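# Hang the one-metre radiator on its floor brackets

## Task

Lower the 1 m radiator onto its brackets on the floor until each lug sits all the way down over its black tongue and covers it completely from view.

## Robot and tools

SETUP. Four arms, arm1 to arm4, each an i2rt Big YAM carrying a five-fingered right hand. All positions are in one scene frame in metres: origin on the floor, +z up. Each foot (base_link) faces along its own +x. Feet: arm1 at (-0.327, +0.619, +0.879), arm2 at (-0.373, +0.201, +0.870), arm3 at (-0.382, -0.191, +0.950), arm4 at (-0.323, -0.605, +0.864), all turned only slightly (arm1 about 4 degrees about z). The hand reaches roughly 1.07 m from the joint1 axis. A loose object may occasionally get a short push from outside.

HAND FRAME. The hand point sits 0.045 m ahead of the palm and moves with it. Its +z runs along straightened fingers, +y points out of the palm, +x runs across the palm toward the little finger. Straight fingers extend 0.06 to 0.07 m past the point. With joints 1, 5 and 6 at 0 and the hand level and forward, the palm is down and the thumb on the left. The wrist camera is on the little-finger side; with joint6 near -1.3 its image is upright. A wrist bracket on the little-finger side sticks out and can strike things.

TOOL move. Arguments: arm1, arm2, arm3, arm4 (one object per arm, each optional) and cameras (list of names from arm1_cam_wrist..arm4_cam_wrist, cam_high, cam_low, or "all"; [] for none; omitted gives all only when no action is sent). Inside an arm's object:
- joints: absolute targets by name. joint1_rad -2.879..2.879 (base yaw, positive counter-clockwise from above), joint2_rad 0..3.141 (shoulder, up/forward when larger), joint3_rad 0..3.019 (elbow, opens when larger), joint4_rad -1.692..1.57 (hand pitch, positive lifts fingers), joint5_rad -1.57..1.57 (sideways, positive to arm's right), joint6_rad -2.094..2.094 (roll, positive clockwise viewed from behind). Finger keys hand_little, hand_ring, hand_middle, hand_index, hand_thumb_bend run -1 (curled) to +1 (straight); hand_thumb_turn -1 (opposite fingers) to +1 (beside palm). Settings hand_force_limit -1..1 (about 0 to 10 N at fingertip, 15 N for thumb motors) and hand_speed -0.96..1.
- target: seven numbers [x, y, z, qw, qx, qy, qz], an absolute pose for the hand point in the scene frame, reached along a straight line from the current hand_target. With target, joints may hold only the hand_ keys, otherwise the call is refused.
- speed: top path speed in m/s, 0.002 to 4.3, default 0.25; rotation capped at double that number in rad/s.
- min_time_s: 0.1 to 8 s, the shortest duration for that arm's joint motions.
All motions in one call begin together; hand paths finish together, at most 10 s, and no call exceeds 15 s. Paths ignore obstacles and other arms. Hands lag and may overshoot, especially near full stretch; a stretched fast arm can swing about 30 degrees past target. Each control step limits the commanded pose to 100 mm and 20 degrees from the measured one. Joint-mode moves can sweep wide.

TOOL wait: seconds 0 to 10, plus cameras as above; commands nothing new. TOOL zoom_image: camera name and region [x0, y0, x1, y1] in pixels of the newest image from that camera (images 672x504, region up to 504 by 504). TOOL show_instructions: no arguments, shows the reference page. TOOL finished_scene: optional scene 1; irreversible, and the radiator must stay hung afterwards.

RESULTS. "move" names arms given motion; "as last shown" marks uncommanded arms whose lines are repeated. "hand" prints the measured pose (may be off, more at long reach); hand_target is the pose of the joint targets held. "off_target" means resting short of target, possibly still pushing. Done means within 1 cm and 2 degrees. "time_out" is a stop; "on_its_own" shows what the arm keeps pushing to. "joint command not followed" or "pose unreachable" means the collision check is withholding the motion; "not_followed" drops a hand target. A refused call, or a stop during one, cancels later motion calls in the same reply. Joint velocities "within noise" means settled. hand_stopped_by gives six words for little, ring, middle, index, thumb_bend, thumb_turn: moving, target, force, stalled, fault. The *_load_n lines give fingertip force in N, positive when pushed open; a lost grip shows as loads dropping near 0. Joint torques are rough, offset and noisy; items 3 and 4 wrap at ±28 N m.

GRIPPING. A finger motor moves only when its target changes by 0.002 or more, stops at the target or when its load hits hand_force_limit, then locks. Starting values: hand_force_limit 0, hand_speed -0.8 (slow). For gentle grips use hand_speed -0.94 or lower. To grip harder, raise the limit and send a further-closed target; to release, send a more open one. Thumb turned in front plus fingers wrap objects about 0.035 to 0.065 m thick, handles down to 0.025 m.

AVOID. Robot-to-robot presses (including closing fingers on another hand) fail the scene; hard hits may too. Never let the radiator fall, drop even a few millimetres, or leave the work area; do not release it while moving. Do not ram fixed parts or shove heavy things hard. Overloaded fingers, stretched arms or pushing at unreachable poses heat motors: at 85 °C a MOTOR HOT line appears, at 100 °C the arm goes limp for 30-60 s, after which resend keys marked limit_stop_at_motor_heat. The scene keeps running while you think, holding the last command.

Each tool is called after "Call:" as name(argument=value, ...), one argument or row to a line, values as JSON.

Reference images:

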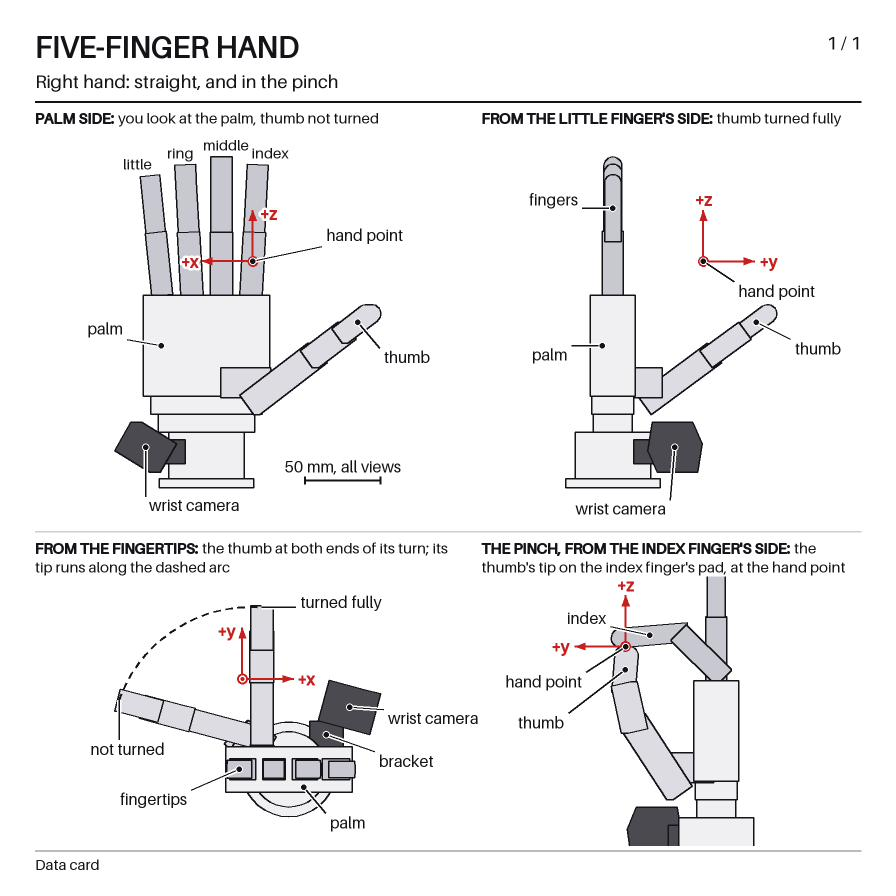

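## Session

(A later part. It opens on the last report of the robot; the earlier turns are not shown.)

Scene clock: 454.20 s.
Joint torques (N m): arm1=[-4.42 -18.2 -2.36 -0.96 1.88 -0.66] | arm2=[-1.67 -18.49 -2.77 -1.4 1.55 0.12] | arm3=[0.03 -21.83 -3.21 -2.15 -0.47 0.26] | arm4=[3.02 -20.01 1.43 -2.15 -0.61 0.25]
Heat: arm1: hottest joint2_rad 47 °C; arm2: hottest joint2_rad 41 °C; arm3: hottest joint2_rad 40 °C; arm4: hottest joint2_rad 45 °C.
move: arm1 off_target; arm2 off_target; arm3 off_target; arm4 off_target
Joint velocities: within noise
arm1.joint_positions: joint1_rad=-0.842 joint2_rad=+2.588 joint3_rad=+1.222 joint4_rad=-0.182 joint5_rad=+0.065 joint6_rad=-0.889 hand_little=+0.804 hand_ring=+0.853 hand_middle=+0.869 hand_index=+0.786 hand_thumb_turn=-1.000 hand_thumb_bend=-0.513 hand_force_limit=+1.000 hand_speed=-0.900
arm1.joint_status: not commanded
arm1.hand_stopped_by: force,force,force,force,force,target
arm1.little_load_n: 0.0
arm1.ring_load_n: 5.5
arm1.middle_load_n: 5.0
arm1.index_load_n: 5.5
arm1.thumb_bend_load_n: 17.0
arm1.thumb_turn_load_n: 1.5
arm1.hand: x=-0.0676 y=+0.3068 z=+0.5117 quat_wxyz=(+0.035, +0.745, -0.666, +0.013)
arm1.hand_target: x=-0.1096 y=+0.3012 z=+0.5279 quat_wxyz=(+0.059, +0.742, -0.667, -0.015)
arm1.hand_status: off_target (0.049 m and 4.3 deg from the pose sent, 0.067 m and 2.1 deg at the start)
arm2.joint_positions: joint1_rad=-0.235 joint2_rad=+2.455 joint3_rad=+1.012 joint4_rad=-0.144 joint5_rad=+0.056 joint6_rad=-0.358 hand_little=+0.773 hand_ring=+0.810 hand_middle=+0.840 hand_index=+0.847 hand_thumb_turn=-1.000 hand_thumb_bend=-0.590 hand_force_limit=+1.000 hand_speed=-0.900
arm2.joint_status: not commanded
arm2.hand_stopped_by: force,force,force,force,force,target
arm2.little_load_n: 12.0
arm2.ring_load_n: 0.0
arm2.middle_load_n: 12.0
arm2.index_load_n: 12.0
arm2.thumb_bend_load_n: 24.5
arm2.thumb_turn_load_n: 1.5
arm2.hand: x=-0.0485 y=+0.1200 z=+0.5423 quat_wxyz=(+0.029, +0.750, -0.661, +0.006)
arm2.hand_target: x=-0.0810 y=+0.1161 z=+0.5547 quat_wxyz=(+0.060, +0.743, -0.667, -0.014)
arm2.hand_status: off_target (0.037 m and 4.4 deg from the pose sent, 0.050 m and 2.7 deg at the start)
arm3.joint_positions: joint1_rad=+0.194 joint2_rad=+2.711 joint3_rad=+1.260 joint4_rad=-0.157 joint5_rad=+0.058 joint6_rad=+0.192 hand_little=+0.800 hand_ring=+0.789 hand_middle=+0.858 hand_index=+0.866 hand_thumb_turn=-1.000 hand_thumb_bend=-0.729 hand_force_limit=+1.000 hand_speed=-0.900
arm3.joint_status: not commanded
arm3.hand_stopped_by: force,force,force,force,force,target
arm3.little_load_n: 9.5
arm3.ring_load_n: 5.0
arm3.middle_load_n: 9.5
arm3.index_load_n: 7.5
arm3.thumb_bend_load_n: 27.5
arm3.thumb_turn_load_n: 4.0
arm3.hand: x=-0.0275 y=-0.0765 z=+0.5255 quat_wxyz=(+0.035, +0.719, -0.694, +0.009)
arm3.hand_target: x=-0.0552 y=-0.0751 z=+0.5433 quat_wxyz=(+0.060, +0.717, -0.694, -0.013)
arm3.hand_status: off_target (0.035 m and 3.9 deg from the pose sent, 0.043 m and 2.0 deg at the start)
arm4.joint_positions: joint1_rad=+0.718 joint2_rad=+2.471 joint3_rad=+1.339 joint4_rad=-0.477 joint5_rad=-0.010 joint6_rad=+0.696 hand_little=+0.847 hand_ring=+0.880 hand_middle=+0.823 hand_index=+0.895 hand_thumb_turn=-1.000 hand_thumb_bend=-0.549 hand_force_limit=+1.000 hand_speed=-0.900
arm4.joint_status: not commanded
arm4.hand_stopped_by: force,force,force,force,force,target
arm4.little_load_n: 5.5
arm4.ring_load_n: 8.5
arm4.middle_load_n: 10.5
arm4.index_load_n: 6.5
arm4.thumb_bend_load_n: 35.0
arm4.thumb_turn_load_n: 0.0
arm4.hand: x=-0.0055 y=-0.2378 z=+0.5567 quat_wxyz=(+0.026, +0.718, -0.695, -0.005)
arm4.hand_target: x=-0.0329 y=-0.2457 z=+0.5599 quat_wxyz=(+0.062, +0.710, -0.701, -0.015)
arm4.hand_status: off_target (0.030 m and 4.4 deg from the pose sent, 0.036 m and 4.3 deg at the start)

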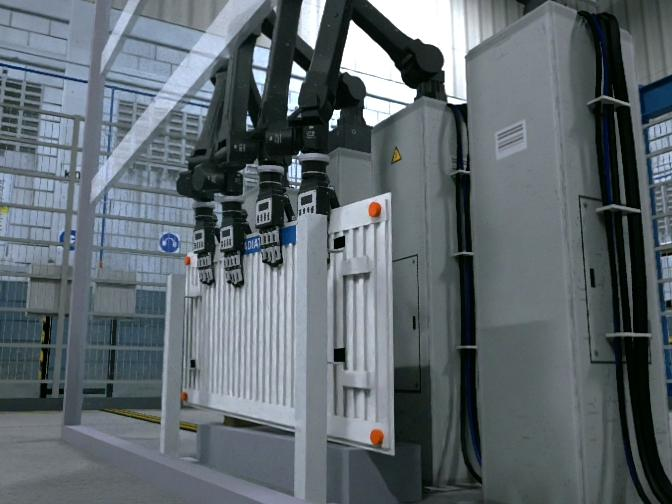

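Call:
move(
  arm1={"target": [-0.088, 0.3000, 0.510, 0.058, 0.742, -0.668, -0.010], "speed": 0.06, "joints": {"hand_little": 1, "hand_ring": 1, "hand_middle": 1, "hand_index": 1, "hand_thumb_bend": 0.3, "hand_speed": 0.5}},
  arm2={"target": [-0.064, 0.115, 0.540, 0.058, 0.742, -0.668, -0.012], "speed": 0.06, "joints": {"hand_little": 1, "hand_ring": 1, "hand_middle": 1, "hand_index": 1, "hand_thumb_bend": 0.3, "hand_speed": 0.5}},
  arm3={"target": [-0.042, -0.0745, 0.523, 0.056, 0.718, -0.693, -0.015], "speed": 0.06, "joints": {"hand_little": 1, "hand_ring": 1, "hand_middle": 1, "hand_index": 1, "hand_thumb_bend": 0.3, "hand_speed": 0.5}},
  arm4={"target": [-0.028, -0.2457, 0.550, 0.056, 0.711, -0.701, -0.015], "speed": 0.06, "joints": {"hand_little": 1, "hand_ring": 1, "hand_middle": 1, "hand_index": 1, "hand_thumb_bend": 0.3, "hand_speed": 0.5}},
  cameras=["arm1_cam_wrist", "arm2_cam_wrist", "cam_low"],
)

Scene clock: 457.03 s.
Joint torques (N m): arm1=[-1.44 -14.39 1.66 -0.42 0.6 -0.21] | arm2=[-1.03 -14.45 1.96 -0.21 0.27 0.16] | arm3=[-0.73 -16.38 1.59 -0.51 -0.17 -0.03] | arm4=[2.26 -17.79 2.61 -0.91 -0.51 0.05]
Heat: arm1: hottest joint2_rad 47 °C; arm2: hottest joint2_rad 41 °C; arm3: hottest joint2_rad 40 °C; arm4: hottest joint2_rad 45 °C.
move: arm1 off_target; arm2 off_target; arm3 off_target; arm4 off_target
Joint velocities: within noise
arm1.joint_positions: joint1_rad=-0.843 joint2_rad=+2.586 joint3_rad=+1.237 joint4_rad=-0.205 joint5_rad=+0.100 joint6_rad=-0.892 hand_little=+1.000 hand_ring=+1.000 hand_middle=+1.000 hand_index=+1.000 hand_thumb_turn=-1.000 hand_thumb_bend=+0.300 hand_force_limit=+1.000 hand_speed=+0.500
arm1.joint_status: all done
arm1.hand_stopped_by: target,target,target,target,target,target
arm1.little_load_n: 0.0
arm1.ring_load_n: 0.0
arm1.middle_load_n: 0.0
arm1.index_load_n: 0.0
arm1.thumb_bend_load_n: 0.0
arm1.thumb_turn_load_n: -0.5
arm1.hand: x=-0.0695 y=+0.2987 z=+0.5157 quat_wxyz=(+0.052, +0.746, -0.664, +0.009)
arm1.hand_target: x=-0.0877 y=+0.3005 z=+0.5104 quat_wxyz=(+0.058, +0.742, -0.668, -0.010)
arm1.hand_status: off_target (0.019 m and 2.3 deg from the pose sent, 0.022 m and 3.8 deg at the start)
arm2.joint_positions: joint1_rad=-0.236 joint2_rad=+2.450 joint3_rad=+1.020 joint4_rad=-0.188 joint5_rad=+0.087 joint6_rad=-0.352 hand_little=+1.000 hand_ring=+1.000 hand_middle=+1.000 hand_index=+1.000 hand_thumb_turn=-1.000 hand_thumb_bend=+0.300 hand_force_limit=+1.000 hand_speed=+0.500
arm2.joint_status: all done
arm2.hand_stopped_by: target,target,target,target,target,target
arm2.little_load_n: 0.0
arm2.ring_load_n: 0.0
arm2.middle_load_n: 0.0
arm2.index_load_n: 0.0
arm2.thumb_bend_load_n: 0.0
arm2.thumb_turn_load_n: 0.0
arm2.hand: x=-0.0537 y=+0.1153 z=+0.5471 quat_wxyz=(+0.050, +0.747, -0.663, +0.000)
arm2.hand_target: x=-0.0639 y=+0.1152 z=+0.5403 quat_wxyz=(+0.058, +0.742, -0.668, -0.012)
arm2.hand_status: off_target (0.013 m and 1.9 deg from the pose sent, 0.016 m and 4.1 deg at the start)
arm3.joint_positions: joint1_rad=+0.194 joint2_rad=+2.705 joint3_rad=+1.276 joint4_rad=-0.206 joint5_rad=+0.045 joint6_rad=+0.205 hand_little=+1.000 hand_ring=+1.000 hand_middle=+1.000 hand_index=+1.000 hand_thumb_turn=-1.000 hand_thumb_bend=+0.300 hand_force_limit=+1.000 hand_speed=+0.500
arm3.joint_status: all done
arm3.hand_stopped_by: target,target,target,target,target,target
arm3.little_load_n: 0.0
arm3.ring_load_n: 0.0
arm3.middle_load_n: 0.0
arm3.index_load_n: 0.0
arm3.thumb_bend_load_n: 0.0
arm3.thumb_turn_load_n: 0.0
arm3.hand: x=-0.0269 y=-0.0731 z=+0.5312 quat_wxyz=(+0.043, +0.715, -0.698, -0.004)
arm3.hand_target: x=-0.0420 y=-0.0747 z=+0.5235 quat_wxyz=(+0.056, +0.718, -0.693, -0.015)
arm3.hand_status: off_target (0.017 m and 2.1 deg from the pose sent, 0.015 m and 3.6 deg at the start)
arm4.joint_positions: joint1_rad=+0.718 joint2_rad=+2.470 joint3_rad=+1.337 joint4_rad=-0.489 joint5_rad=-0.014 joint6_rad=+0.710 hand_little=+1.000 hand_ring=+1.000 hand_middle=+1.000 hand_index=+1.000 hand_thumb_turn=-1.000 hand_thumb_bend=+0.300 hand_force_limit=+1.000 hand_speed=+0.500
arm4.joint_status: all done
arm4.hand_stopped_by: target,target,target,target,target,target
arm4.little_load_n: 0.0
arm4.ring_load_n: 0.0
arm4.middle_load_n: 0.0
arm4.index_load_n: 0.0
arm4.thumb_bend_load_n: 0.0
arm4.thumb_turn_load_n: 0.0
arm4.hand: x=-0.0082 y=-0.2386 z=+0.5579 quat_wxyz=(+0.032, +0.713, -0.700, -0.007)
arm4.hand_target: x=-0.0279 y=-0.2460 z=+0.5504 quat_wxyz=(+0.056, +0.711, -0.701, -0.015)
arm4.hand_status: off_target (0.022 m and 2.9 deg from the pose sent, 0.025 m and 3.7 deg at the start)

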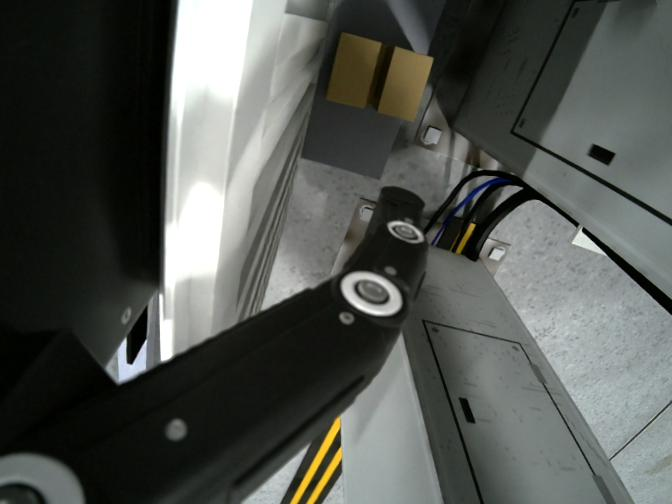

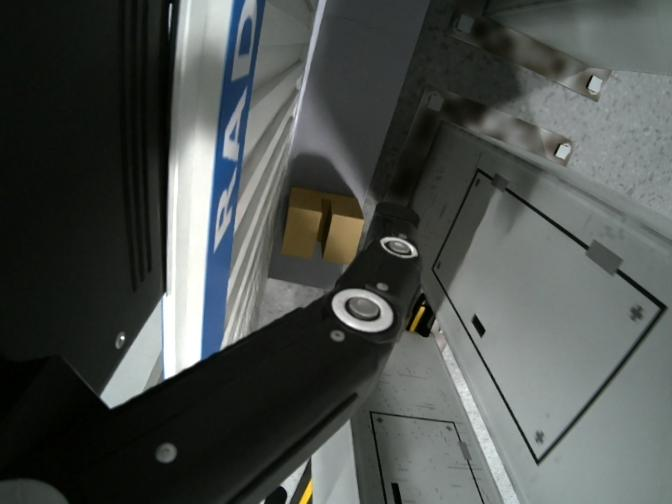

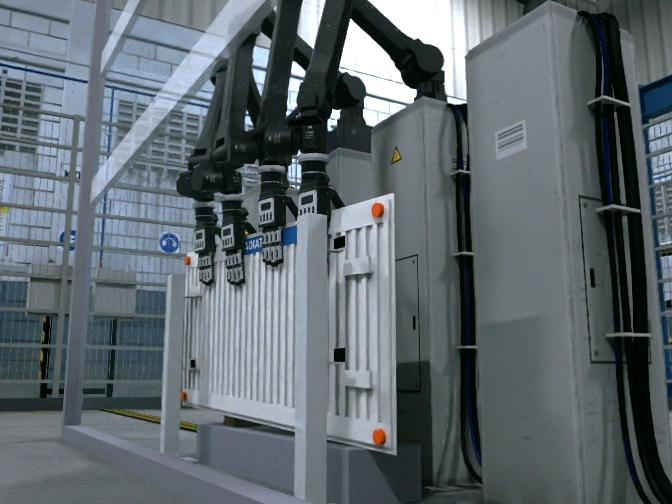

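Call:
move(
  arm1={"target": [-0.080, 0.3000, 0.482, 0.056, 0.742, -0.668, -0.008], "speed": 0.06},
  arm2={"target": [-0.062, 0.115, 0.492, 0.056, 0.742, -0.668, -0.010], "speed": 0.06},
  arm3={"target": [-0.041, -0.0745, 0.506, 0.054, 0.718, -0.693, -0.013], "speed": 0.06},
  arm4={"target": [-0.027, -0.2457, 0.516, 0.054, 0.711, -0.701, -0.013], "speed": 0.06},
  cameras=["all"],
)

Scene clock: 458.87 s.
Joint torques (N m): arm1=[-0.44 -14.74 1.72 0.1 0.37 -0.09] | arm2=[-0.85 -7.65 5.22 2.04 0.42 0.18] | arm3=[-0.73 -16.32 1.36 0.16 -0.09 -0.03] | arm4=[1.9 -16.85 3.07 -0.21 -0.31 0.03]
Heat: arm1: hottest joint2_rad 47 °C; arm2: hottest joint2_rad 41 °C; arm3: hottest joint2_rad 39 °C; arm4: hottest joint2_rad 45 °C.
move: arm1 off_target; arm2 off_target; arm3 off_target; arm4 off_target
Joint velocities: within noise
arm1.joint_positions: joint1_rad=-0.843 joint2_rad=+2.659 joint3_rad=+1.297 joint4_rad=-0.205 joint5_rad=+0.103 joint6_rad=-0.892 hand_little=+1.000 hand_ring=+1.000 hand_middle=+1.000 hand_index=+1.000 hand_thumb_turn=-1.000 hand_thumb_bend=+0.300 hand_force_limit=+1.000 hand_speed=+0.500
arm1.joint_status: not commanded
arm1.hand_stopped_by: target,target,target,target,target,target
arm1.little_load_n: 0.0
arm1.ring_load_n: 0.0
arm1.middle_load_n: 0.0
arm1.index_load_n: 0.0
arm1.thumb_bend_load_n: 0.0
arm1.thumb_turn_load_n: 0.0
arm1.hand: x=-0.0687 y=+0.2970 z=+0.4894 quat_wxyz=(+0.053, +0.746, -0.664, +0.003)
arm1.hand_target: x=-0.0798 y=+0.3001 z=+0.4823 quat_wxyz=(+0.056, +0.742, -0.668, -0.008)
arm1.hand_status: off_target (0.014 m and 1.4 deg from the pose sent, 0.035 m and 2.1 deg at the start)
arm2.joint_positions: joint1_rad=-0.236 joint2_rad=+2.478 joint3_rad=+1.044 joint4_rad=-0.186 joint5_rad=+0.082 joint6_rad=-0.352 hand_little=+1.000 hand_ring=+1.000 hand_middle=+1.000 hand_index=+1.000 hand_thumb_turn=-1.000 hand_thumb_bend=+0.300 hand_force_limit=+1.000 hand_speed=+0.500
arm2.joint_status: not commanded
arm2.hand_stopped_by: target,target,target,target,target,target
arm2.little_load_n: 0.0
arm2.ring_load_n: 0.0
arm2.middle_load_n: 0.0
arm2.index_load_n: 0.0
arm2.thumb_bend_load_n: 0.0
arm2.thumb_turn_load_n: 0.0
arm2.hand: x=-0.0505 y=+0.1155 z=+0.5375 quat_wxyz=(+0.048, +0.747, -0.663, -0.002)
arm2.hand_target: x=-0.0646 y=+0.1160 z=+0.4975 quat_wxyz=(+0.056, +0.742, -0.668, -0.010)
arm2.hand_status: off_target (0.047 m and 1.6 deg from the pose sent, 0.056 m and 1.6 deg at the start)
arm3.joint_positions: joint1_rad=+0.194 joint2_rad=+2.746 joint3_rad=+1.311 joint4_rad=-0.206 joint5_rad=+0.045 joint6_rad=+0.205 hand_little=+1.000 hand_ring=+1.000 hand_middle=+1.000 hand_index=+1.000 hand_thumb_turn=-1.000 hand_thumb_bend=+0.300 hand_force_limit=+1.000 hand_speed=+0.500
arm3.joint_status: not commanded
arm3.hand_stopped_by: target,target,target,target,target,target
arm3.little_load_n: 0.0
arm3.ring_load_n: 0.0
arm3.middle_load_n: 0.0
arm3.index_load_n: 0.0
arm3.thumb_bend_load_n: 0.0
arm3.thumb_turn_load_n: 0.0
arm3.hand: x=-0.0273 y=-0.0730 z=+0.5161 quat_wxyz=(+0.045, +0.715, -0.698, -0.006)
arm3.hand_target: x=-0.0412 y=-0.0747 z=+0.5065 quat_wxyz=(+0.054, +0.718, -0.693, -0.013)
arm3.hand_status: off_target (0.017 m and 1.5 deg from the pose sent, 0.029 m and 1.8 deg at the start)
arm4.joint_positions: joint1_rad=+0.718 joint2_rad=+2.531 joint3_rad=+1.370 joint4_rad=-0.462 joint5_rad=-0.015 joint6_rad=+0.710 hand_little=+1.000 hand_ring=+1.000 hand_middle=+1.000 hand_index=+1.000 hand_thumb_turn=-1.000 hand_thumb_bend=+0.300 hand_force_limit=+1.000 hand_speed=+0.500
arm4.joint_status: not commanded
arm4.hand_stopped_by: target,target,target,target,target,target
arm4.little_load_n: 0.0
arm4.ring_load_n: 0.0
arm4.middle_load_n: 0.0
arm4.index_load_n: 0.0
arm4.thumb_bend_load_n: 0.0
arm4.thumb_turn_load_n: -0.5
arm4.hand: x=-0.0080 y=-0.2383 z=+0.5326 quat_wxyz=(+0.032, +0.713, -0.700, -0.008)
arm4.hand_target: x=-0.0271 y=-0.2463 z=+0.5169 quat_wxyz=(+0.054, +0.711, -0.701, -0.013)
arm4.hand_status: off_target (0.026 m and 2.6 deg from the pose sent, 0.047 m and 2.6 deg at the start)
pictures: arm1_cam_wrist, arm2_cam_wrist, arm3_cam_wrist, arm4_cam_wrist, cam_high, cam_low

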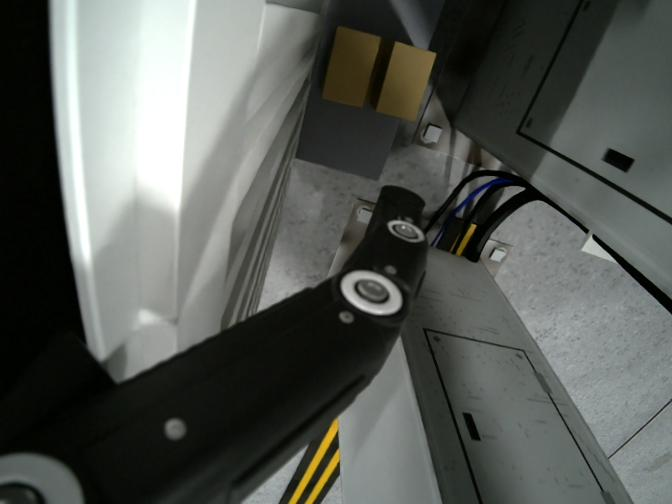

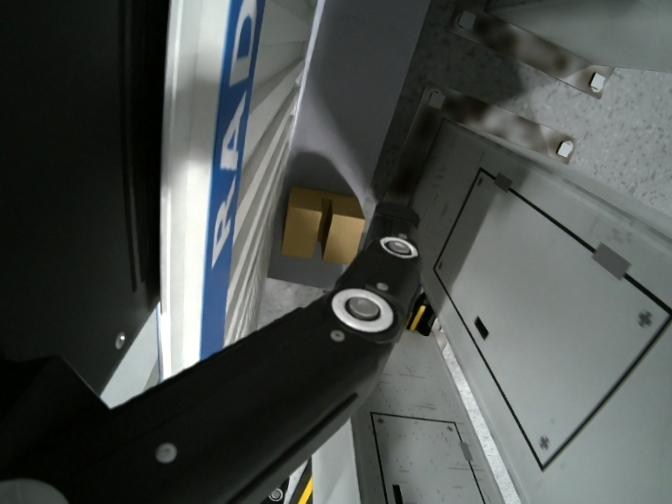

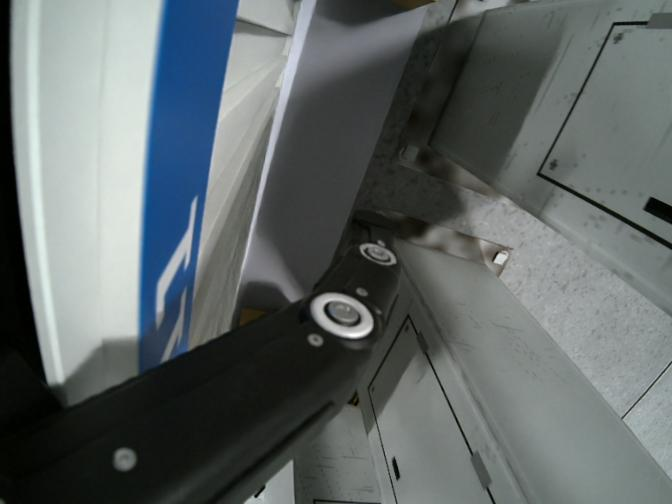

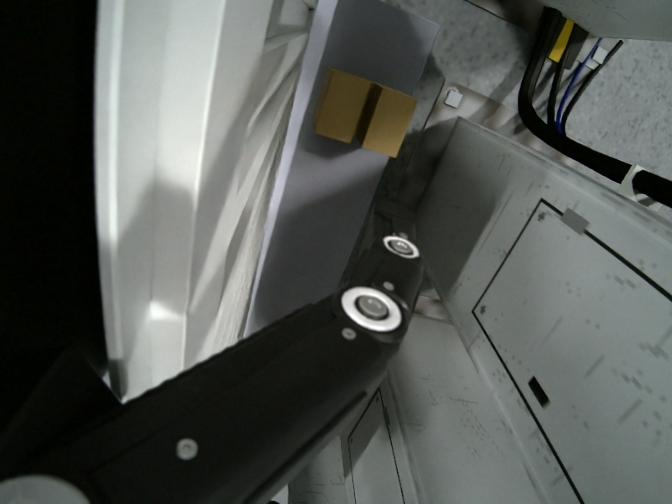

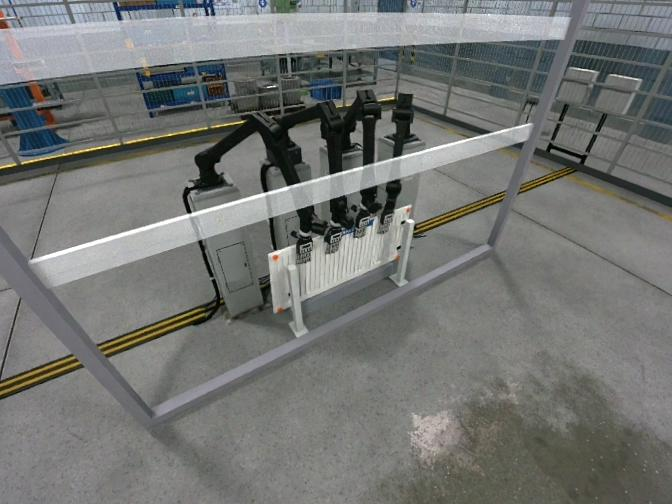

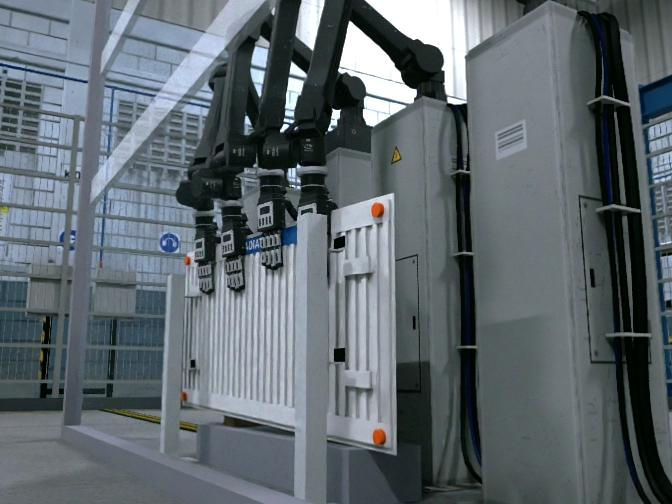

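Call:
move(
  arm2={"target": [-0.045, 0.115, 0.560, 0.056, 0.742, -0.668, -0.010], "speed": 0.1},
)

Call:
move(
  arm2={"target": [-0.034, 0.115, 0.545, 0.056, 0.742, -0.668, -0.010], "speed": 0.1},
  cameras=["arm2_cam_wrist", "cam_low"],
)

Scene clock: 460.50 s.
Joint torques (N m): arm1=[-0.5 -14.56 1.72 0.08 0.35 -0.09] | arm2=[-0.03 -16.67 1.81 -0.28 0.24 0.2] | arm3=[-0.67 -16.32 1.35 0.17 -0.09 -0.03] | arm4=[2.49 -16.5 2.96 -0.34 -0.32 0.05]
Heat: arm1: hottest joint2_rad 46 °C; arm2: hottest joint2_rad 41 °C; arm3: hottest joint2_rad 39 °C; arm4: hottest joint2_rad 45 °C.
move: arm2 done
Joint velocities: within noise
arm1, arm3, arm4: as last shown
arm1.thumb_turn_load_n: 0.5
arm2.joint_positions: joint1_rad=-0.236 joint2_rad=+2.424 joint3_rad=+1.050 joint4_rad=-0.255 joint5_rad=+0.085 joint6_rad=-0.346 hand_little=+1.000 hand_ring=+1.000 hand_middle=+1.000 hand_index=+1.000 hand_thumb_turn=-1.000 hand_thumb_bend=+0.300 hand_force_limit=+1.000 hand_speed=+0.500
arm2.joint_status: not commanded
arm2.hand_stopped_by: target,target,target,target,target,target
arm2.little_load_n: 0.0
arm2.ring_load_n: 0.0
arm2.middle_load_n: 0.5
arm2.index_load_n: 0.0
arm2.thumb_bend_load_n: 0.0
arm2.thumb_turn_load_n: 0.0
arm2.hand: x=-0.0411 y=+0.1129 z=+0.5602 quat_wxyz=(+0.052, +0.745, -0.665, -0.005)
arm2.hand_target: x=-0.0450 y=+0.1149 z=+0.5601 quat_wxyz=(+0.056, +0.742, -0.668, -0.010)
arm2.hand_status: done (0.004 m and 0.9 deg from the pose sent, 0.023 m and 1.5 deg at the start)
arm4.thumb_turn_load_n: 0.0
arm4.hand_target: x=-0.0270 y=-0.2463 z=+0.5169 quat_wxyz=(+0.054, +0.711, -0.701, -0.013)
pictures: none

Scene clock: 461.50 s.
Joint torques (N m): arm1=[-0.5 -14.51 1.66 0.09 0.37 -0.11] | arm2=[0.56 -15.44 2.82 -0.24 0.25 0.2] | arm3=[-0.73 -16.32 1.36 0.14 -0.09 -0.03] | arm4=[2.37 -16.62 3.26 -0.17 -0.32 0.05]
Heat: arm1: hottest joint2_rad 46 °C; arm2: hottest joint2_rad 41 °C; arm3: hottest joint2_rad 39 °C; arm4: hottest joint2_rad 45 °C.
move: arm2 done
Joint velocities: within noise
arm1, arm3, arm4: as last shown
arm1.thumb_turn_load_n: 0.0
arm2.joint_positions: joint1_rad=-0.236 joint2_rad=+2.450 joint3_rad=+1.089 joint4_rad=-0.261 joint5_rad=+0.085 joint6_rad=-0.341 hand_little=+1.000 hand_ring=+1.000 hand_middle=+1.000 hand_index=+1.000 hand_thumb_turn=-1.000 hand_thumb_bend=+0.300 hand_force_limit=+1.000 hand_speed=+0.500
arm2.joint_status: not commanded
arm2.hand_stopped_by: target,target,target,target,target,target
arm2.little_load_n: 0.0
arm2.ring_load_n: 0.0
arm2.middle_load_n: 0.0
arm2.index_load_n: 0.0
arm2.thumb_bend_load_n: 0.0
arm2.thumb_turn_load_n: 0.0
arm2.hand: x=-0.0292 y=+0.1104 z=+0.5518 quat_wxyz=(+0.050, +0.744, -0.667, -0.001)
arm2.hand_target: x=-0.0341 y=+0.1149 z=+0.5452 quat_wxyz=(+0.056, +0.742, -0.668, -0.010)
arm2.hand_status: done (0.010 m and 1.2 deg from the pose sent, 0.017 m and 0.9 deg at the start)

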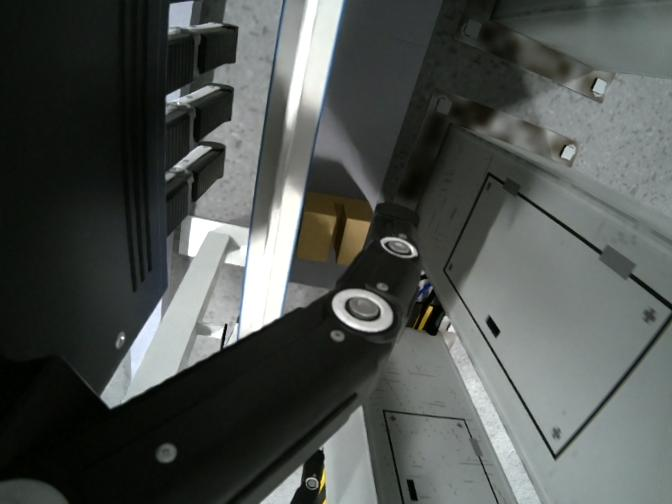

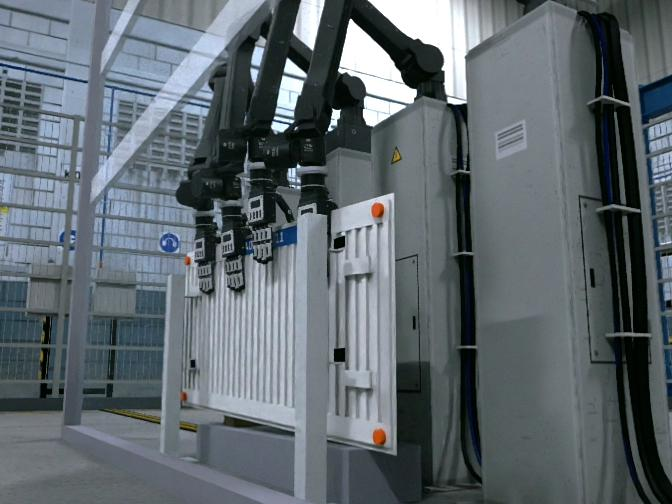

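Call:
move(
  arm2={"target": [-0.046, 0.119, 0.492, 0.056, 0.742, -0.668, -0.010], "speed": 0.08},
)

Call:
move(
  arm2={"target": [-0.064, 0.119, 0.490, 0.056, 0.742, -0.668, -0.010], "speed": 0.08},
  cameras=["arm2_cam_wrist", "cam_low"],
)

Scene clock: 463.03 s.
Joint torques (N m): arm1=[-0.67 -14.33 1.68 0.08 0.37 -0.1] | arm2=[0.62 -15.38 2.11 0.59 0.24 0.21] | arm3=[-0.73 -16.26 1.36 0.14 -0.09 -0.03] | arm4=[2.49 -15.62 2.77 -0.29 -0.34 0.05]
Heat: arm1: hottest joint2_rad 46 °C; arm2: hottest joint2_rad 41 °C; arm3: hottest joint2_rad 39 °C; arm4: hottest joint2_rad 45 °C.
move: arm2 done
Joint velocities: within noise
arm1, arm3, arm4: as last shown
arm2.joint_positions: joint1_rad=-0.233 joint2_rad=+2.584 joint3_rad=+1.135 joint4_rad=-0.194 joint5_rad=+0.085 joint6_rad=-0.338 hand_little=+1.000 hand_ring=+1.000 hand_middle=+1.000 hand_index=+1.000 hand_thumb_turn=-1.000 hand_thumb_bend=+0.300 hand_force_limit=+1.000 hand_speed=+0.500
arm2.joint_status: not commanded
arm2.hand_stopped_by: target,target,target,target,target,target
arm2.little_load_n: 0.0
arm2.ring_load_n: 0.0
arm2.middle_load_n: 0.0
arm2.index_load_n: 0.0
arm2.thumb_bend_load_n: -0.5
arm2.thumb_turn_load_n: 0.0
arm2.hand: x=-0.0452 y=+0.1155 z=+0.5016 quat_wxyz=(+0.055, +0.744, -0.666, -0.011)
arm2.hand_target: x=-0.0463 y=+0.1189 z=+0.4923 quat_wxyz=(+0.056, +0.742, -0.668, -0.010)
arm2.hand_status: done (0.010 m and 0.3 deg from the pose sent, 0.063 m and 1.2 deg at the start)
pictures: none

Scene clock: 464.00 s.
Joint torques (N m): arm1=[-0.44 -14.56 1.74 0.08 0.36 -0.1] | arm2=[-0.62 -14.8 -0.16 0.51 0.27 0.11] | arm3=[-0.67 -16.32 1.35 0.16 -0.09 -0.03] | arm4=[2.2 -15.97 3.03 -0.12 -0.29 0.03]
Heat: arm1: hottest joint2_rad 46 °C; arm2: hottest joint2_rad 41 °C; arm3: hottest joint2_rad 39 °C; arm4: hottest joint2_rad 45 °C.
move: arm2 off_target
Joint velocities: within noise
arm1, arm3, arm4: as last shown
arm1.index_load_n: 0.5
arm1.thumb_bend_load_n: -0.5
arm2.joint_positions: joint1_rad=-0.233 joint2_rad=+2.579 joint3_rad=+1.113 joint4_rad=-0.142 joint5_rad=+0.085 joint6_rad=-0.338 hand_little=+1.000 hand_ring=+1.000 hand_middle=+1.000 hand_index=+1.000 hand_thumb_turn=-1.000 hand_thumb_bend=+0.300 hand_force_limit=+1.000 hand_speed=+0.500
arm2.joint_status: not commanded
arm2.hand_stopped_by: target,target,target,target,target,target
arm2.little_load_n: 0.0
arm2.ring_load_n: 0.0
arm2.middle_load_n: 0.0
arm2.index_load_n: 0.0
arm2.thumb_bend_load_n: 0.0
arm2.thumb_turn_load_n: 0.0
arm2.hand: x=-0.0428 y=+0.1148 z=+0.4999 quat_wxyz=(+0.047, +0.744, -0.667, +0.005)
arm2.hand_target: x=-0.0639 y=+0.1190 z=+0.4909 quat_wxyz=(+0.056, +0.742, -0.668, -0.010)
arm2.hand_status: off_target (0.024 m and 2.0 deg from the pose sent, 0.022 m and 0.3 deg at the start)

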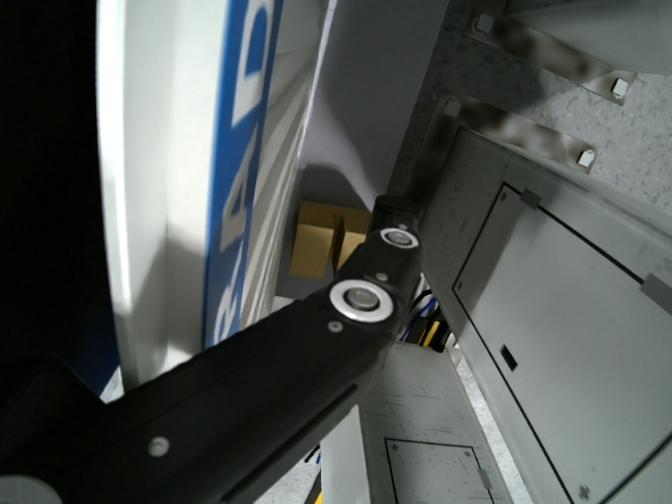

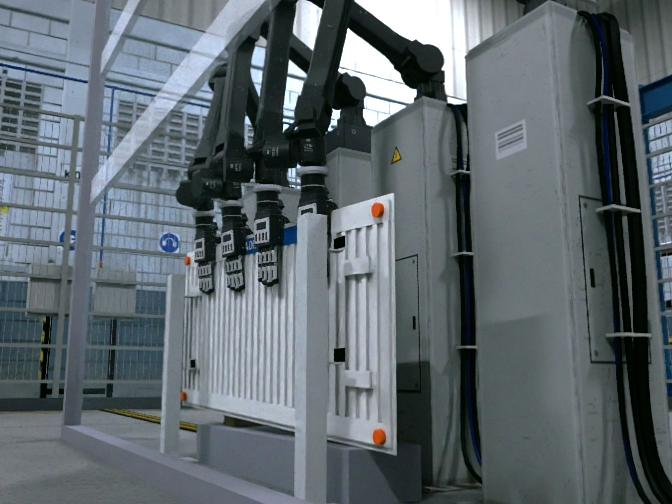

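Call:
move(
  arm1={"joints": {"hand_thumb_bend": -1, "hand_speed": 1.0}},
  arm2={"joints": {"hand_thumb_bend": -1, "hand_speed": 1.0}},
  arm3={"joints": {"hand_thumb_bend": -1, "hand_speed": 1.0}},
  arm4={"joints": {"hand_thumb_bend": -1, "hand_speed": 1.0}},
)

Call:
move(
  arm1={"target": [-0.080, 0.3000, 0.484, 0.070, 0.741, -0.667, -0.030], "speed": 0.05, "joints": {"hand_little": -1, "hand_ring": -1, "hand_middle": -1, "hand_index": -1, "hand_speed": -0.9}},
  arm2={"target": [-0.064, 0.119, 0.494, 0.070, 0.741, -0.667, -0.030], "speed": 0.05, "joints": {"hand_little": -1, "hand_ring": -1, "hand_middle": -1, "hand_index": -1, "hand_speed": -0.9}},
  arm3={"target": [-0.043, -0.0745, 0.508, 0.070, 0.717, -0.692, -0.030], "speed": 0.05, "joints": {"hand_little": -1, "hand_ring": -1, "hand_middle": -1, "hand_index": -1, "hand_speed": -0.9}},
  arm4={"target": [-0.029, -0.2457, 0.518, 0.070, 0.710, -0.700, -0.030], "speed": 0.05, "joints": {"hand_little": -1, "hand_ring": -1, "hand_middle": -1, "hand_index": -1, "hand_speed": -0.9}},
)

Call:
move(
  arm1={"joints": {"hand_little": -0.95, "hand_ring": -0.95, "hand_middle": -0.95, "hand_index": -0.95}},
  arm2={"joints": {"hand_little": -0.95, "hand_ring": -0.95, "hand_middle": -0.95, "hand_index": -0.95}},
  arm3={"joints": {"hand_little": -0.95, "hand_ring": -0.95, "hand_middle": -0.95, "hand_index": -0.95}},
  arm4={"joints": {"hand_little": -0.95, "hand_ring": -0.95, "hand_middle": -0.95, "hand_index": -0.95}},
  cameras=["cam_low", "arm1_cam_wrist", "arm2_cam_wrist"],
)

Scene clock: 465.83 s.
Joint torques (N m): arm1=[-0.56 -14.39 1.68 0.05 0.33 -0.11] | arm2=[-0.21 -14.62 0.72 0.49 0.19 0.05] | arm3=[-0.73 -16.32 1.36 0.16 -0.09 -0.03] | arm4=[2.02 -16.38 3.11 -0.23 -0.32 0.09]
Heat: arm1: hottest joint2_rad 46 °C; arm2: hottest joint2_rad 41 °C; arm3: hottest joint2_rad 39 °C; arm4: hottest joint2_rad 44 °C.
move: arm1 off_target; arm2 off_target; arm3 off_target; arm4 off_target
Joint velocities: within noise
arm1.joint_positions: joint1_rad=-0.843 joint2_rad=+2.659 joint3_rad=+1.297 joint4_rad=-0.205 joint5_rad=+0.104 joint6_rad=-0.892 hand_little=+1.000 hand_ring=+1.000 hand_middle=+1.000 hand_index=+1.000 hand_thumb_turn=-1.000 hand_thumb_bend=-0.546 hand_force_limit=+1.000 hand_speed=+1.000
arm1.joint_status: hand_thumb_bend off_target (ended at -0.546, target -1.000); the others done
arm1.hand_stopped_by: target,target,target,target,force,target
arm1.little_load_n: 0.0
arm1.ring_load_n: 0.5
arm1.middle_load_n: 0.0
arm1.index_load_n: 0.0
arm1.thumb_bend_load_n: 19.5
arm1.thumb_turn_load_n: 1.5
arm1.hand: x=-0.0690 y=+0.2971 z=+0.4893 quat_wxyz=(+0.053, +0.746, -0.664, +0.002)
arm1.hand_target: x=-0.0800 y=+0.3002 z=+0.4822 quat_wxyz=(+0.056, +0.742, -0.668, -0.008)
arm1.hand_status: not commanded
arm2.joint_positions: joint1_rad=-0.235 joint2_rad=+2.578 joint3_rad=+1.103 joint4_rad=-0.142 joint5_rad=+0.087 joint6_rad=-0.333 hand_little=+1.000 hand_ring=+1.000 hand_middle=+1.000 hand_index=+1.000 hand_thumb_turn=-1.000 hand_thumb_bend=-0.592 hand_force_limit=+1.000 hand_speed=+1.000
arm2.joint_status: hand_thumb_bend off_target (ended at -0.592, target -1.000); the others done
arm2.hand_stopped_by: target,target,target,target,force,target
arm2.little_load_n: 0.0
arm2.ring_load_n: 0.0
arm2.middle_load_n: 0.0
arm2.index_load_n: 0.0
arm2.thumb_bend_load_n: 18.5
arm2.thumb_turn_load_n: 3.0
arm2.hand: x=-0.0484 y=+0.1157 z=+0.5006 quat_wxyz=(+0.049, +0.741, -0.669, +0.001)
arm2.hand_target: x=-0.0639 y=+0.1190 z=+0.4909 quat_wxyz=(+0.056, +0.742, -0.668, -0.010)
arm2.hand_status: not commanded
arm3.joint_positions: joint1_rad=+0.194 joint2_rad=+2.746 joint3_rad=+1.311 joint4_rad=-0.206 joint5_rad=+0.045 joint6_rad=+0.205 hand_little=+1.000 hand_ring=+1.000 hand_middle=+1.000 hand_index=+1.000 hand_thumb_turn=-1.000 hand_thumb_bend=-0.732 hand_force_limit=+1.000 hand_speed=+1.000
arm3.joint_status: hand_thumb_bend off_target (ended at -0.732, target -1.000); the others done
arm3.hand_stopped_by: target,target,target,target,force,target
arm3.little_load_n: 0.0
arm3.ring_load_n: 0.0
arm3.middle_load_n: 0.0
arm3.index_load_n: 0.0
arm3.thumb_bend_load_n: 16.5
arm3.thumb_turn_load_n: 1.0
arm3.hand: x=-0.0273 y=-0.0730 z=+0.5161 quat_wxyz=(+0.045, +0.715, -0.698, -0.006)
arm3.hand_target: x=-0.0412 y=-0.0747 z=+0.5065 quat_wxyz=(+0.054, +0.718, -0.693, -0.013)
arm3.hand_status: not commanded
arm4.joint_positions: joint1_rad=+0.718 joint2_rad=+2.531 joint3_rad=+1.370 joint4_rad=-0.462 joint5_rad=-0.015 joint6_rad=+0.710 hand_little=+1.000 hand_ring=+1.000 hand_middle=+1.000 hand_index=+1.000 hand_thumb_turn=-1.000 hand_thumb_bend=-0.549 hand_force_limit=+1.000 hand_speed=+1.000
arm4.joint_status: hand_thumb_bend off_target (ended at -0.549, target -1.000); the others done
arm4.hand_stopped_by: target,target,target,target,force,target
arm4.little_load_n: 0.0
arm4.ring_load_n: 0.0
arm4.middle_load_n: 0.0
arm4.index_load_n: 0.0
arm4.thumb_bend_load_n: 20.5
arm4.thumb_turn_load_n: 1.0
arm4.hand: x=-0.0080 y=-0.2383 z=+0.5326 quat_wxyz=(+0.032, +0.713, -0.700, -0.008)
arm4.hand_target: x=-0.0270 y=-0.2463 z=+0.5169 quat_wxyz=(+0.054, +0.711, -0.701, -0.013)
arm4.hand_status: not commanded
pictures: none

Scene clock: 473.17 s.
Joint torques (N m): arm1=[-1.03 -14.51 1.8 -0.59 1.26 -0.17] | arm2=[-0.44 -14.74 1.11 -1.13 0.52 0.14] | arm3=[-1.03 -16.32 1.54 -1.18 -0.48 0.29] | arm4=[1.85 -16.44 3.66 -1.35 -0.99 0.02]
Heat: arm1: hottest joint2_rad 45 °C; arm2: hottest joint2_rad 41 °C; arm3: hottest joint2_rad 39 °C; arm4: hottest joint2_rad 44 °C.
move: arm1 off_target; arm2 off_target; arm3 off_target; arm4 off_target
Joint velocities: within noise
arm1.joint_positions: joint1_rad=-0.825 joint2_rad=+2.669 joint3_rad=+1.337 joint4_rad=-0.259 joint5_rad=+0.106 joint6_rad=-0.872 hand_little=+0.845 hand_ring=+0.892 hand_middle=+0.919 hand_index=+0.818 hand_thumb_turn=-1.000 hand_thumb_bend=-0.545 hand_force_limit=+1.000 hand_speed=-0.900
arm1.joint_status: hand_little off_target (ended at +0.845, target -1.000); hand_ring off_target (ended at +0.892, target -1.000); hand_middle off_target (ended at +0.919, target -1.000); hand_index off_target (ended at +0.818, target -1.000); the others done
arm1.hand_stopped_by: force,force,force,force,force,target
arm1.little_load_n: 9.5
arm1.ring_load_n: 3.0
arm1.middle_load_n: 0.0
arm1.index_load_n: 10.5
arm1.thumb_bend_load_n: 23.0
arm1.thumb_turn_load_n: 4.0
arm1.hand: x=-0.0589 y=+0.2985 z=+0.4898 quat_wxyz=(+0.054, +0.745, -0.665, -0.009)
arm1.hand_target: x=-0.0795 y=+0.3004 z=+0.4845 quat_wxyz=(+0.070, +0.741, -0.667, -0.030)
arm1.hand_status: off_target (0.022 m and 3.1 deg from the pose sent, 0.013 m and 4.2 deg at the start)
arm2.joint_positions: joint1_rad=-0.234 joint2_rad=+2.581 joint3_rad=+1.137 joint4_rad=-0.184 joint5_rad=+0.084 joint6_rad=-0.335 hand_little=+0.789 hand_ring=+0.854 hand_middle=+0.882 hand_index=+0.873 hand_thumb_turn=-1.000 hand_thumb_bend=-0.591 hand_force_limit=+1.000 hand_speed=-0.900
arm2.joint_status: hand_little off_target (ended at +0.789, target -1.000); hand_ring off_target (ended at +0.854, target -1.000); hand_middle off_target (ended at +0.882, target -1.000); hand_index off_target (ended at +0.873, target -1.000); the others done
arm2.hand_stopped_by: force,force,force,force,force,target
arm2.little_load_n: 9.5
arm2.ring_load_n: 6.5
arm2.middle_load_n: 4.5
arm2.index_load_n: 7.5
arm2.thumb_bend_load_n: 23.0
arm2.thumb_turn_load_n: 6.0
arm2.hand: x=-0.0401 y=+0.1145 z=+0.5015 quat_wxyz=(+0.051, +0.742, -0.668, -0.005)
arm2.hand_target: x=-0.0638 y=+0.1190 z=+0.4949 quat_wxyz=(+0.070, +0.741, -0.667, -0.030)
arm2.hand_status: off_target (0.025 m and 3.6 deg from the pose sent, 0.017 m and 4.3 deg at the start)
arm3.joint_positions: joint1_rad=+0.194 joint2_rad=+2.751 joint3_rad=+1.344 joint4_rad=-0.246 joint5_rad=+0.043 joint6_rad=+0.173 hand_little=+0.817 hand_ring=+0.781 hand_middle=+0.910 hand_index=+0.901 hand_thumb_turn=-1.000 hand_thumb_bend=-0.731 hand_force_limit=+1.000 hand_speed=-0.900
arm3.joint_status: hand_little off_target (ended at +0.817, target -1.000); hand_ring off_target (ended at +0.781, target -1.000); hand_middle off_target (ended at +0.910, target -1.000); hand_index off_target (ended at +0.901, target -1.000); the others done
arm3.hand_stopped_by: force,force,force,force,force,target
arm3.little_load_n: 8.5
arm3.ring_load_n: 10.0
arm3.middle_load_n: 4.0
arm3.index_load_n: 7.0
arm3.thumb_bend_load_n: 19.5
arm3.thumb_turn_load_n: 4.0
arm3.hand: x=-0.0203 y=-0.0728 z=+0.5168 quat_wxyz=(+0.049, +0.726, -0.686, -0.010)
arm3.hand_target: x=-0.0428 y=-0.0747 z=+0.5088 quat_wxyz=(+0.070, +0.717, -0.692, -0.029)
arm3.hand_status: off_target (0.024 m and 3.5 deg from the pose sent, 0.018 m and 4.0 deg at the start)
arm4.joint_positions: joint1_rad=+0.711 joint2_rad=+2.539 joint3_rad=+1.394 joint4_rad=-0.488 joint5_rad=-0.025 joint6_rad=+0.698 hand_little=+0.883 hand_ring=+0.911 hand_middle=+0.842 hand_index=+0.920 hand_thumb_turn=-1.000 hand_thumb_bend=-0.548 hand_force_limit=+1.000 hand_speed=-0.900
arm4.joint_status: hand_little off_target (ended at +0.883, target -1.000); hand_ring off_target (ended at +0.911, target -1.000); hand_middle off_target (ended at +0.842, target -1.000); hand_index off_target (ended at +0.920, target -1.000); the others done
arm4.hand_stopped_by: force,force,force,force,force,target
arm4.little_load_n: 7.0
arm4.ring_load_n: 2.0
arm4.middle_load_n: 9.5
arm4.index_load_n: 2.0
arm4.thumb_bend_load_n: 23.5
arm4.thumb_turn_load_n: 1.5
arm4.hand: x=-0.0041 y=-0.2375 z=+0.5332 quat_wxyz=(+0.038, +0.714, -0.699, -0.014)
arm4.hand_target: x=-0.0287 y=-0.2463 z=+0.5191 quat_wxyz=(+0.070, +0.710, -0.700, -0.029)
arm4.hand_status: off_target (0.030 m and 4.2 deg from the pose sent, 0.027 m and 5.0 deg at the start)
pictures: none

Scene clock: 473.73 s.
Joint torques (N m): arm1=[-1.2 -14.74 1.5 -0.58 1.44 -0.21] | arm2=[-0.32 -14.92 0.84 -0.99 0.6 0.11] | arm3=[-1.03 -16.38 1.57 -1.18 -0.5 0.32] | arm4=[2.43 -16.38 3.18 -1.22 -0.99 0.16]
Heat: arm1: hottest joint2_rad 45 °C; arm2: hottest joint2_rad 41 °C; arm3: hottest joint2_rad 39 °C; arm4: hottest joint2_rad 44 °C.
move: arm1 off_target; arm2 off_target; arm3 off_target; arm4 off_target
Joint velocities: within noise
arm1.joint_positions: joint1_rad=-0.822 joint2_rad=+2.670 joint3_rad=+1.341 joint4_rad=-0.259 joint5_rad=+0.100 joint6_rad=-0.869 hand_little=+0.838 hand_ring=+0.858 hand_middle=+0.876 hand_index=+0.817 hand_thumb_turn=-1.000 hand_thumb_bend=-0.544 hand_force_limit=+1.000 hand_speed=-0.900
arm1.joint_status: hand_little off_target (ended at +0.838, target -0.950); hand_ring off_target (ended at +0.858, target -0.950); hand_middle off_target (ended at +0.876, target -0.950); hand_index off_target (ended at +0.817, target -0.950)
arm1.hand_stopped_by: force,force,force,force,force,target
arm1.little_load_n: 3.0
arm1.ring_load_n: 10.0
arm1.middle_load_n: 11.5
arm1.index_load_n: 0.5
arm1.thumb_bend_load_n: 25.0
arm1.thumb_turn_load_n: 5.0
arm1.hand: x=-0.0557 y=+0.2988 z=+0.4893 quat_wxyz=(+0.051, +0.745, -0.665, -0.007)
arm1.hand_target: x=-0.0796 y=+0.3005 z=+0.4844 quat_wxyz=(+0.070, +0.741, -0.667, -0.030)
arm1.hand_status: not commanded
arm2.joint_positions: joint1_rad=-0.233 joint2_rad=+2.582 joint3_rad=+1.141 joint4_rad=-0.184 joint5_rad=+0.082 joint6_rad=-0.336 hand_little=+0.782 hand_ring=+0.820 hand_middle=+0.849 hand_index=+0.857 hand_thumb_turn=-1.000 hand_thumb_bend=-0.591 hand_force_limit=+1.000 hand_speed=-0.900
arm2.joint_status: hand_little off_target (ended at +0.782, target -0.950); hand_ring off_target (ended at +0.820, target -0.950); hand_middle off_target (ended at +0.849, target -0.950); hand_index off_target (ended at +0.857, target -0.950)
arm2.hand_stopped_by: force,force,force,force,force,target
arm2.little_load_n: 6.0
arm2.ring_load_n: 11.0
arm2.middle_load_n: 10.0
arm2.index_load_n: 8.0
arm2.thumb_bend_load_n: 24.5
arm2.thumb_turn_load_n: 7.0
arm2.hand: x=-0.0375 y=+0.1144 z=+0.5012 quat_wxyz=(+0.049, +0.743, -0.668, -0.004)
arm2.hand_target: x=-0.0638 y=+0.1189 z=+0.4949 quat_wxyz=(+0.070, +0.741, -0.667, -0.030)
arm2.hand_status: not commanded
arm3.joint_positions: joint1_rad=+0.194 joint2_rad=+2.751 joint3_rad=+1.344 joint4_rad=-0.246 joint5_rad=+0.043 joint6_rad=+0.170 hand_little=+0.791 hand_ring=+0.774 hand_middle=+0.857 hand_index=+0.867 hand_thumb_turn=-1.000 hand_thumb_bend=-0.731 hand_force_limit=+1.000 hand_speed=-0.900
arm3.joint_status: hand_little off_target (ended at +0.791, target -0.950); hand_ring off_target (ended at +0.774, target -0.950); hand_middle off_target (ended at +0.857, target -0.950); hand_index off_target (ended at +0.867, target -0.950)
arm3.hand_stopped_by: force,force,force,force,force,target
arm3.little_load_n: 9.0
arm3.ring_load_n: 7.5
arm3.middle_load_n: 10.5
arm3.index_load_n: 10.5
arm3.thumb_bend_load_n: 21.0
arm3.thumb_turn_load_n: 4.0
arm3.hand: x=-0.0204 y=-0.0731 z=+0.5168 quat_wxyz=(+0.049, +0.727, -0.685, -0.010)
arm3.hand_target: x=-0.0428 y=-0.0746 z=+0.5088 quat_wxyz=(+0.070, +0.717, -0.692, -0.030)
arm3.hand_status: not commanded
arm4.joint_positions: joint1_rad=+0.710 joint2_rad=+2.540 joint3_rad=+1.396 joint4_rad=-0.488 joint5_rad=-0.024 joint6_rad=+0.692 hand_little=+0.857 hand_ring=+0.877 hand_middle=+0.839 hand_index=+0.887 hand_thumb_turn=-1.000 hand_thumb_bend=-0.547 hand_force_limit=+1.000 hand_speed=-0.900
arm4.joint_status: hand_little off_target (ended at +0.857, target -0.950); hand_ring off_target (ended at +0.877, target -0.950); hand_middle off_target (ended at +0.839, target -0.950); hand_index off_target (ended at +0.887, target -0.950)
arm4.hand_stopped_by: force,force,force,force,force,target
arm4.little_load_n: 7.0
arm4.ring_load_n: 9.5
arm4.middle_load_n: 3.5
arm4.index_load_n: 11.0
arm4.thumb_bend_load_n: 26.0
arm4.thumb_turn_load_n: 2.0
arm4.hand: x=-0.0031 y=-0.2374 z=+0.5332 quat_wxyz=(+0.037, +0.716, -0.697, -0.013)
arm4.hand_target: x=-0.0288 y=-0.2461 z=+0.5191 quat_wxyz=(+0.070, +0.710, -0.700, -0.029)
arm4.hand_status: not commanded
pictures: arm1_cam_wrist, arm2_cam_wrist, cam_low

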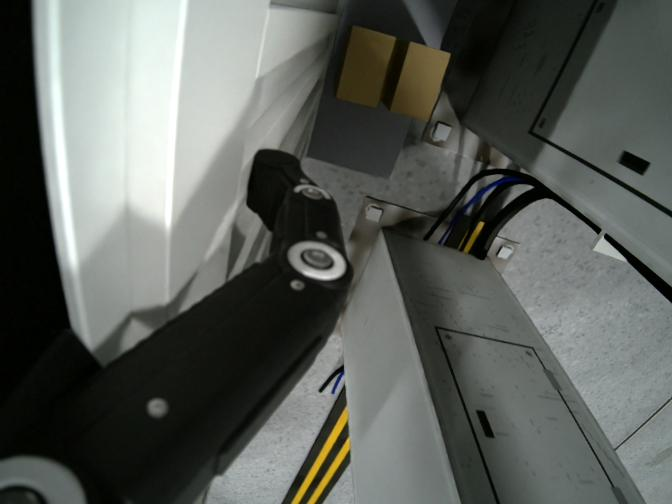

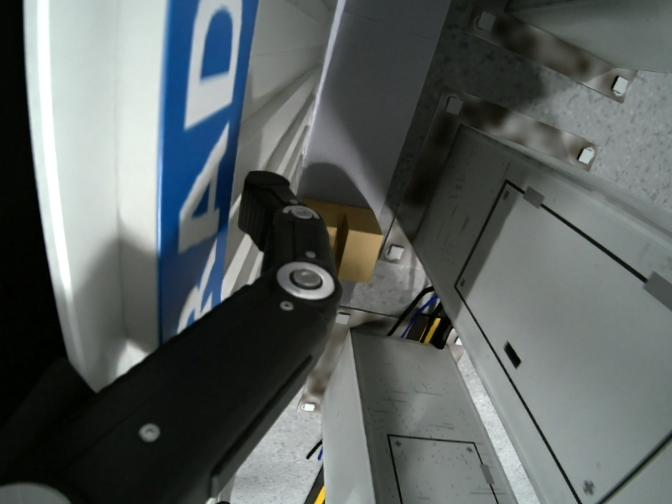

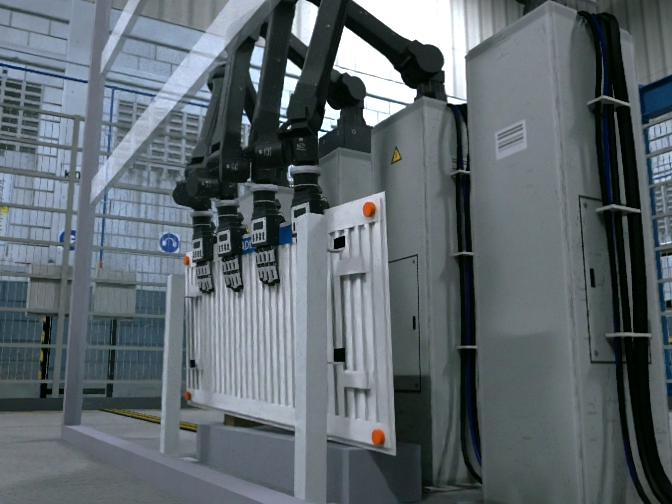

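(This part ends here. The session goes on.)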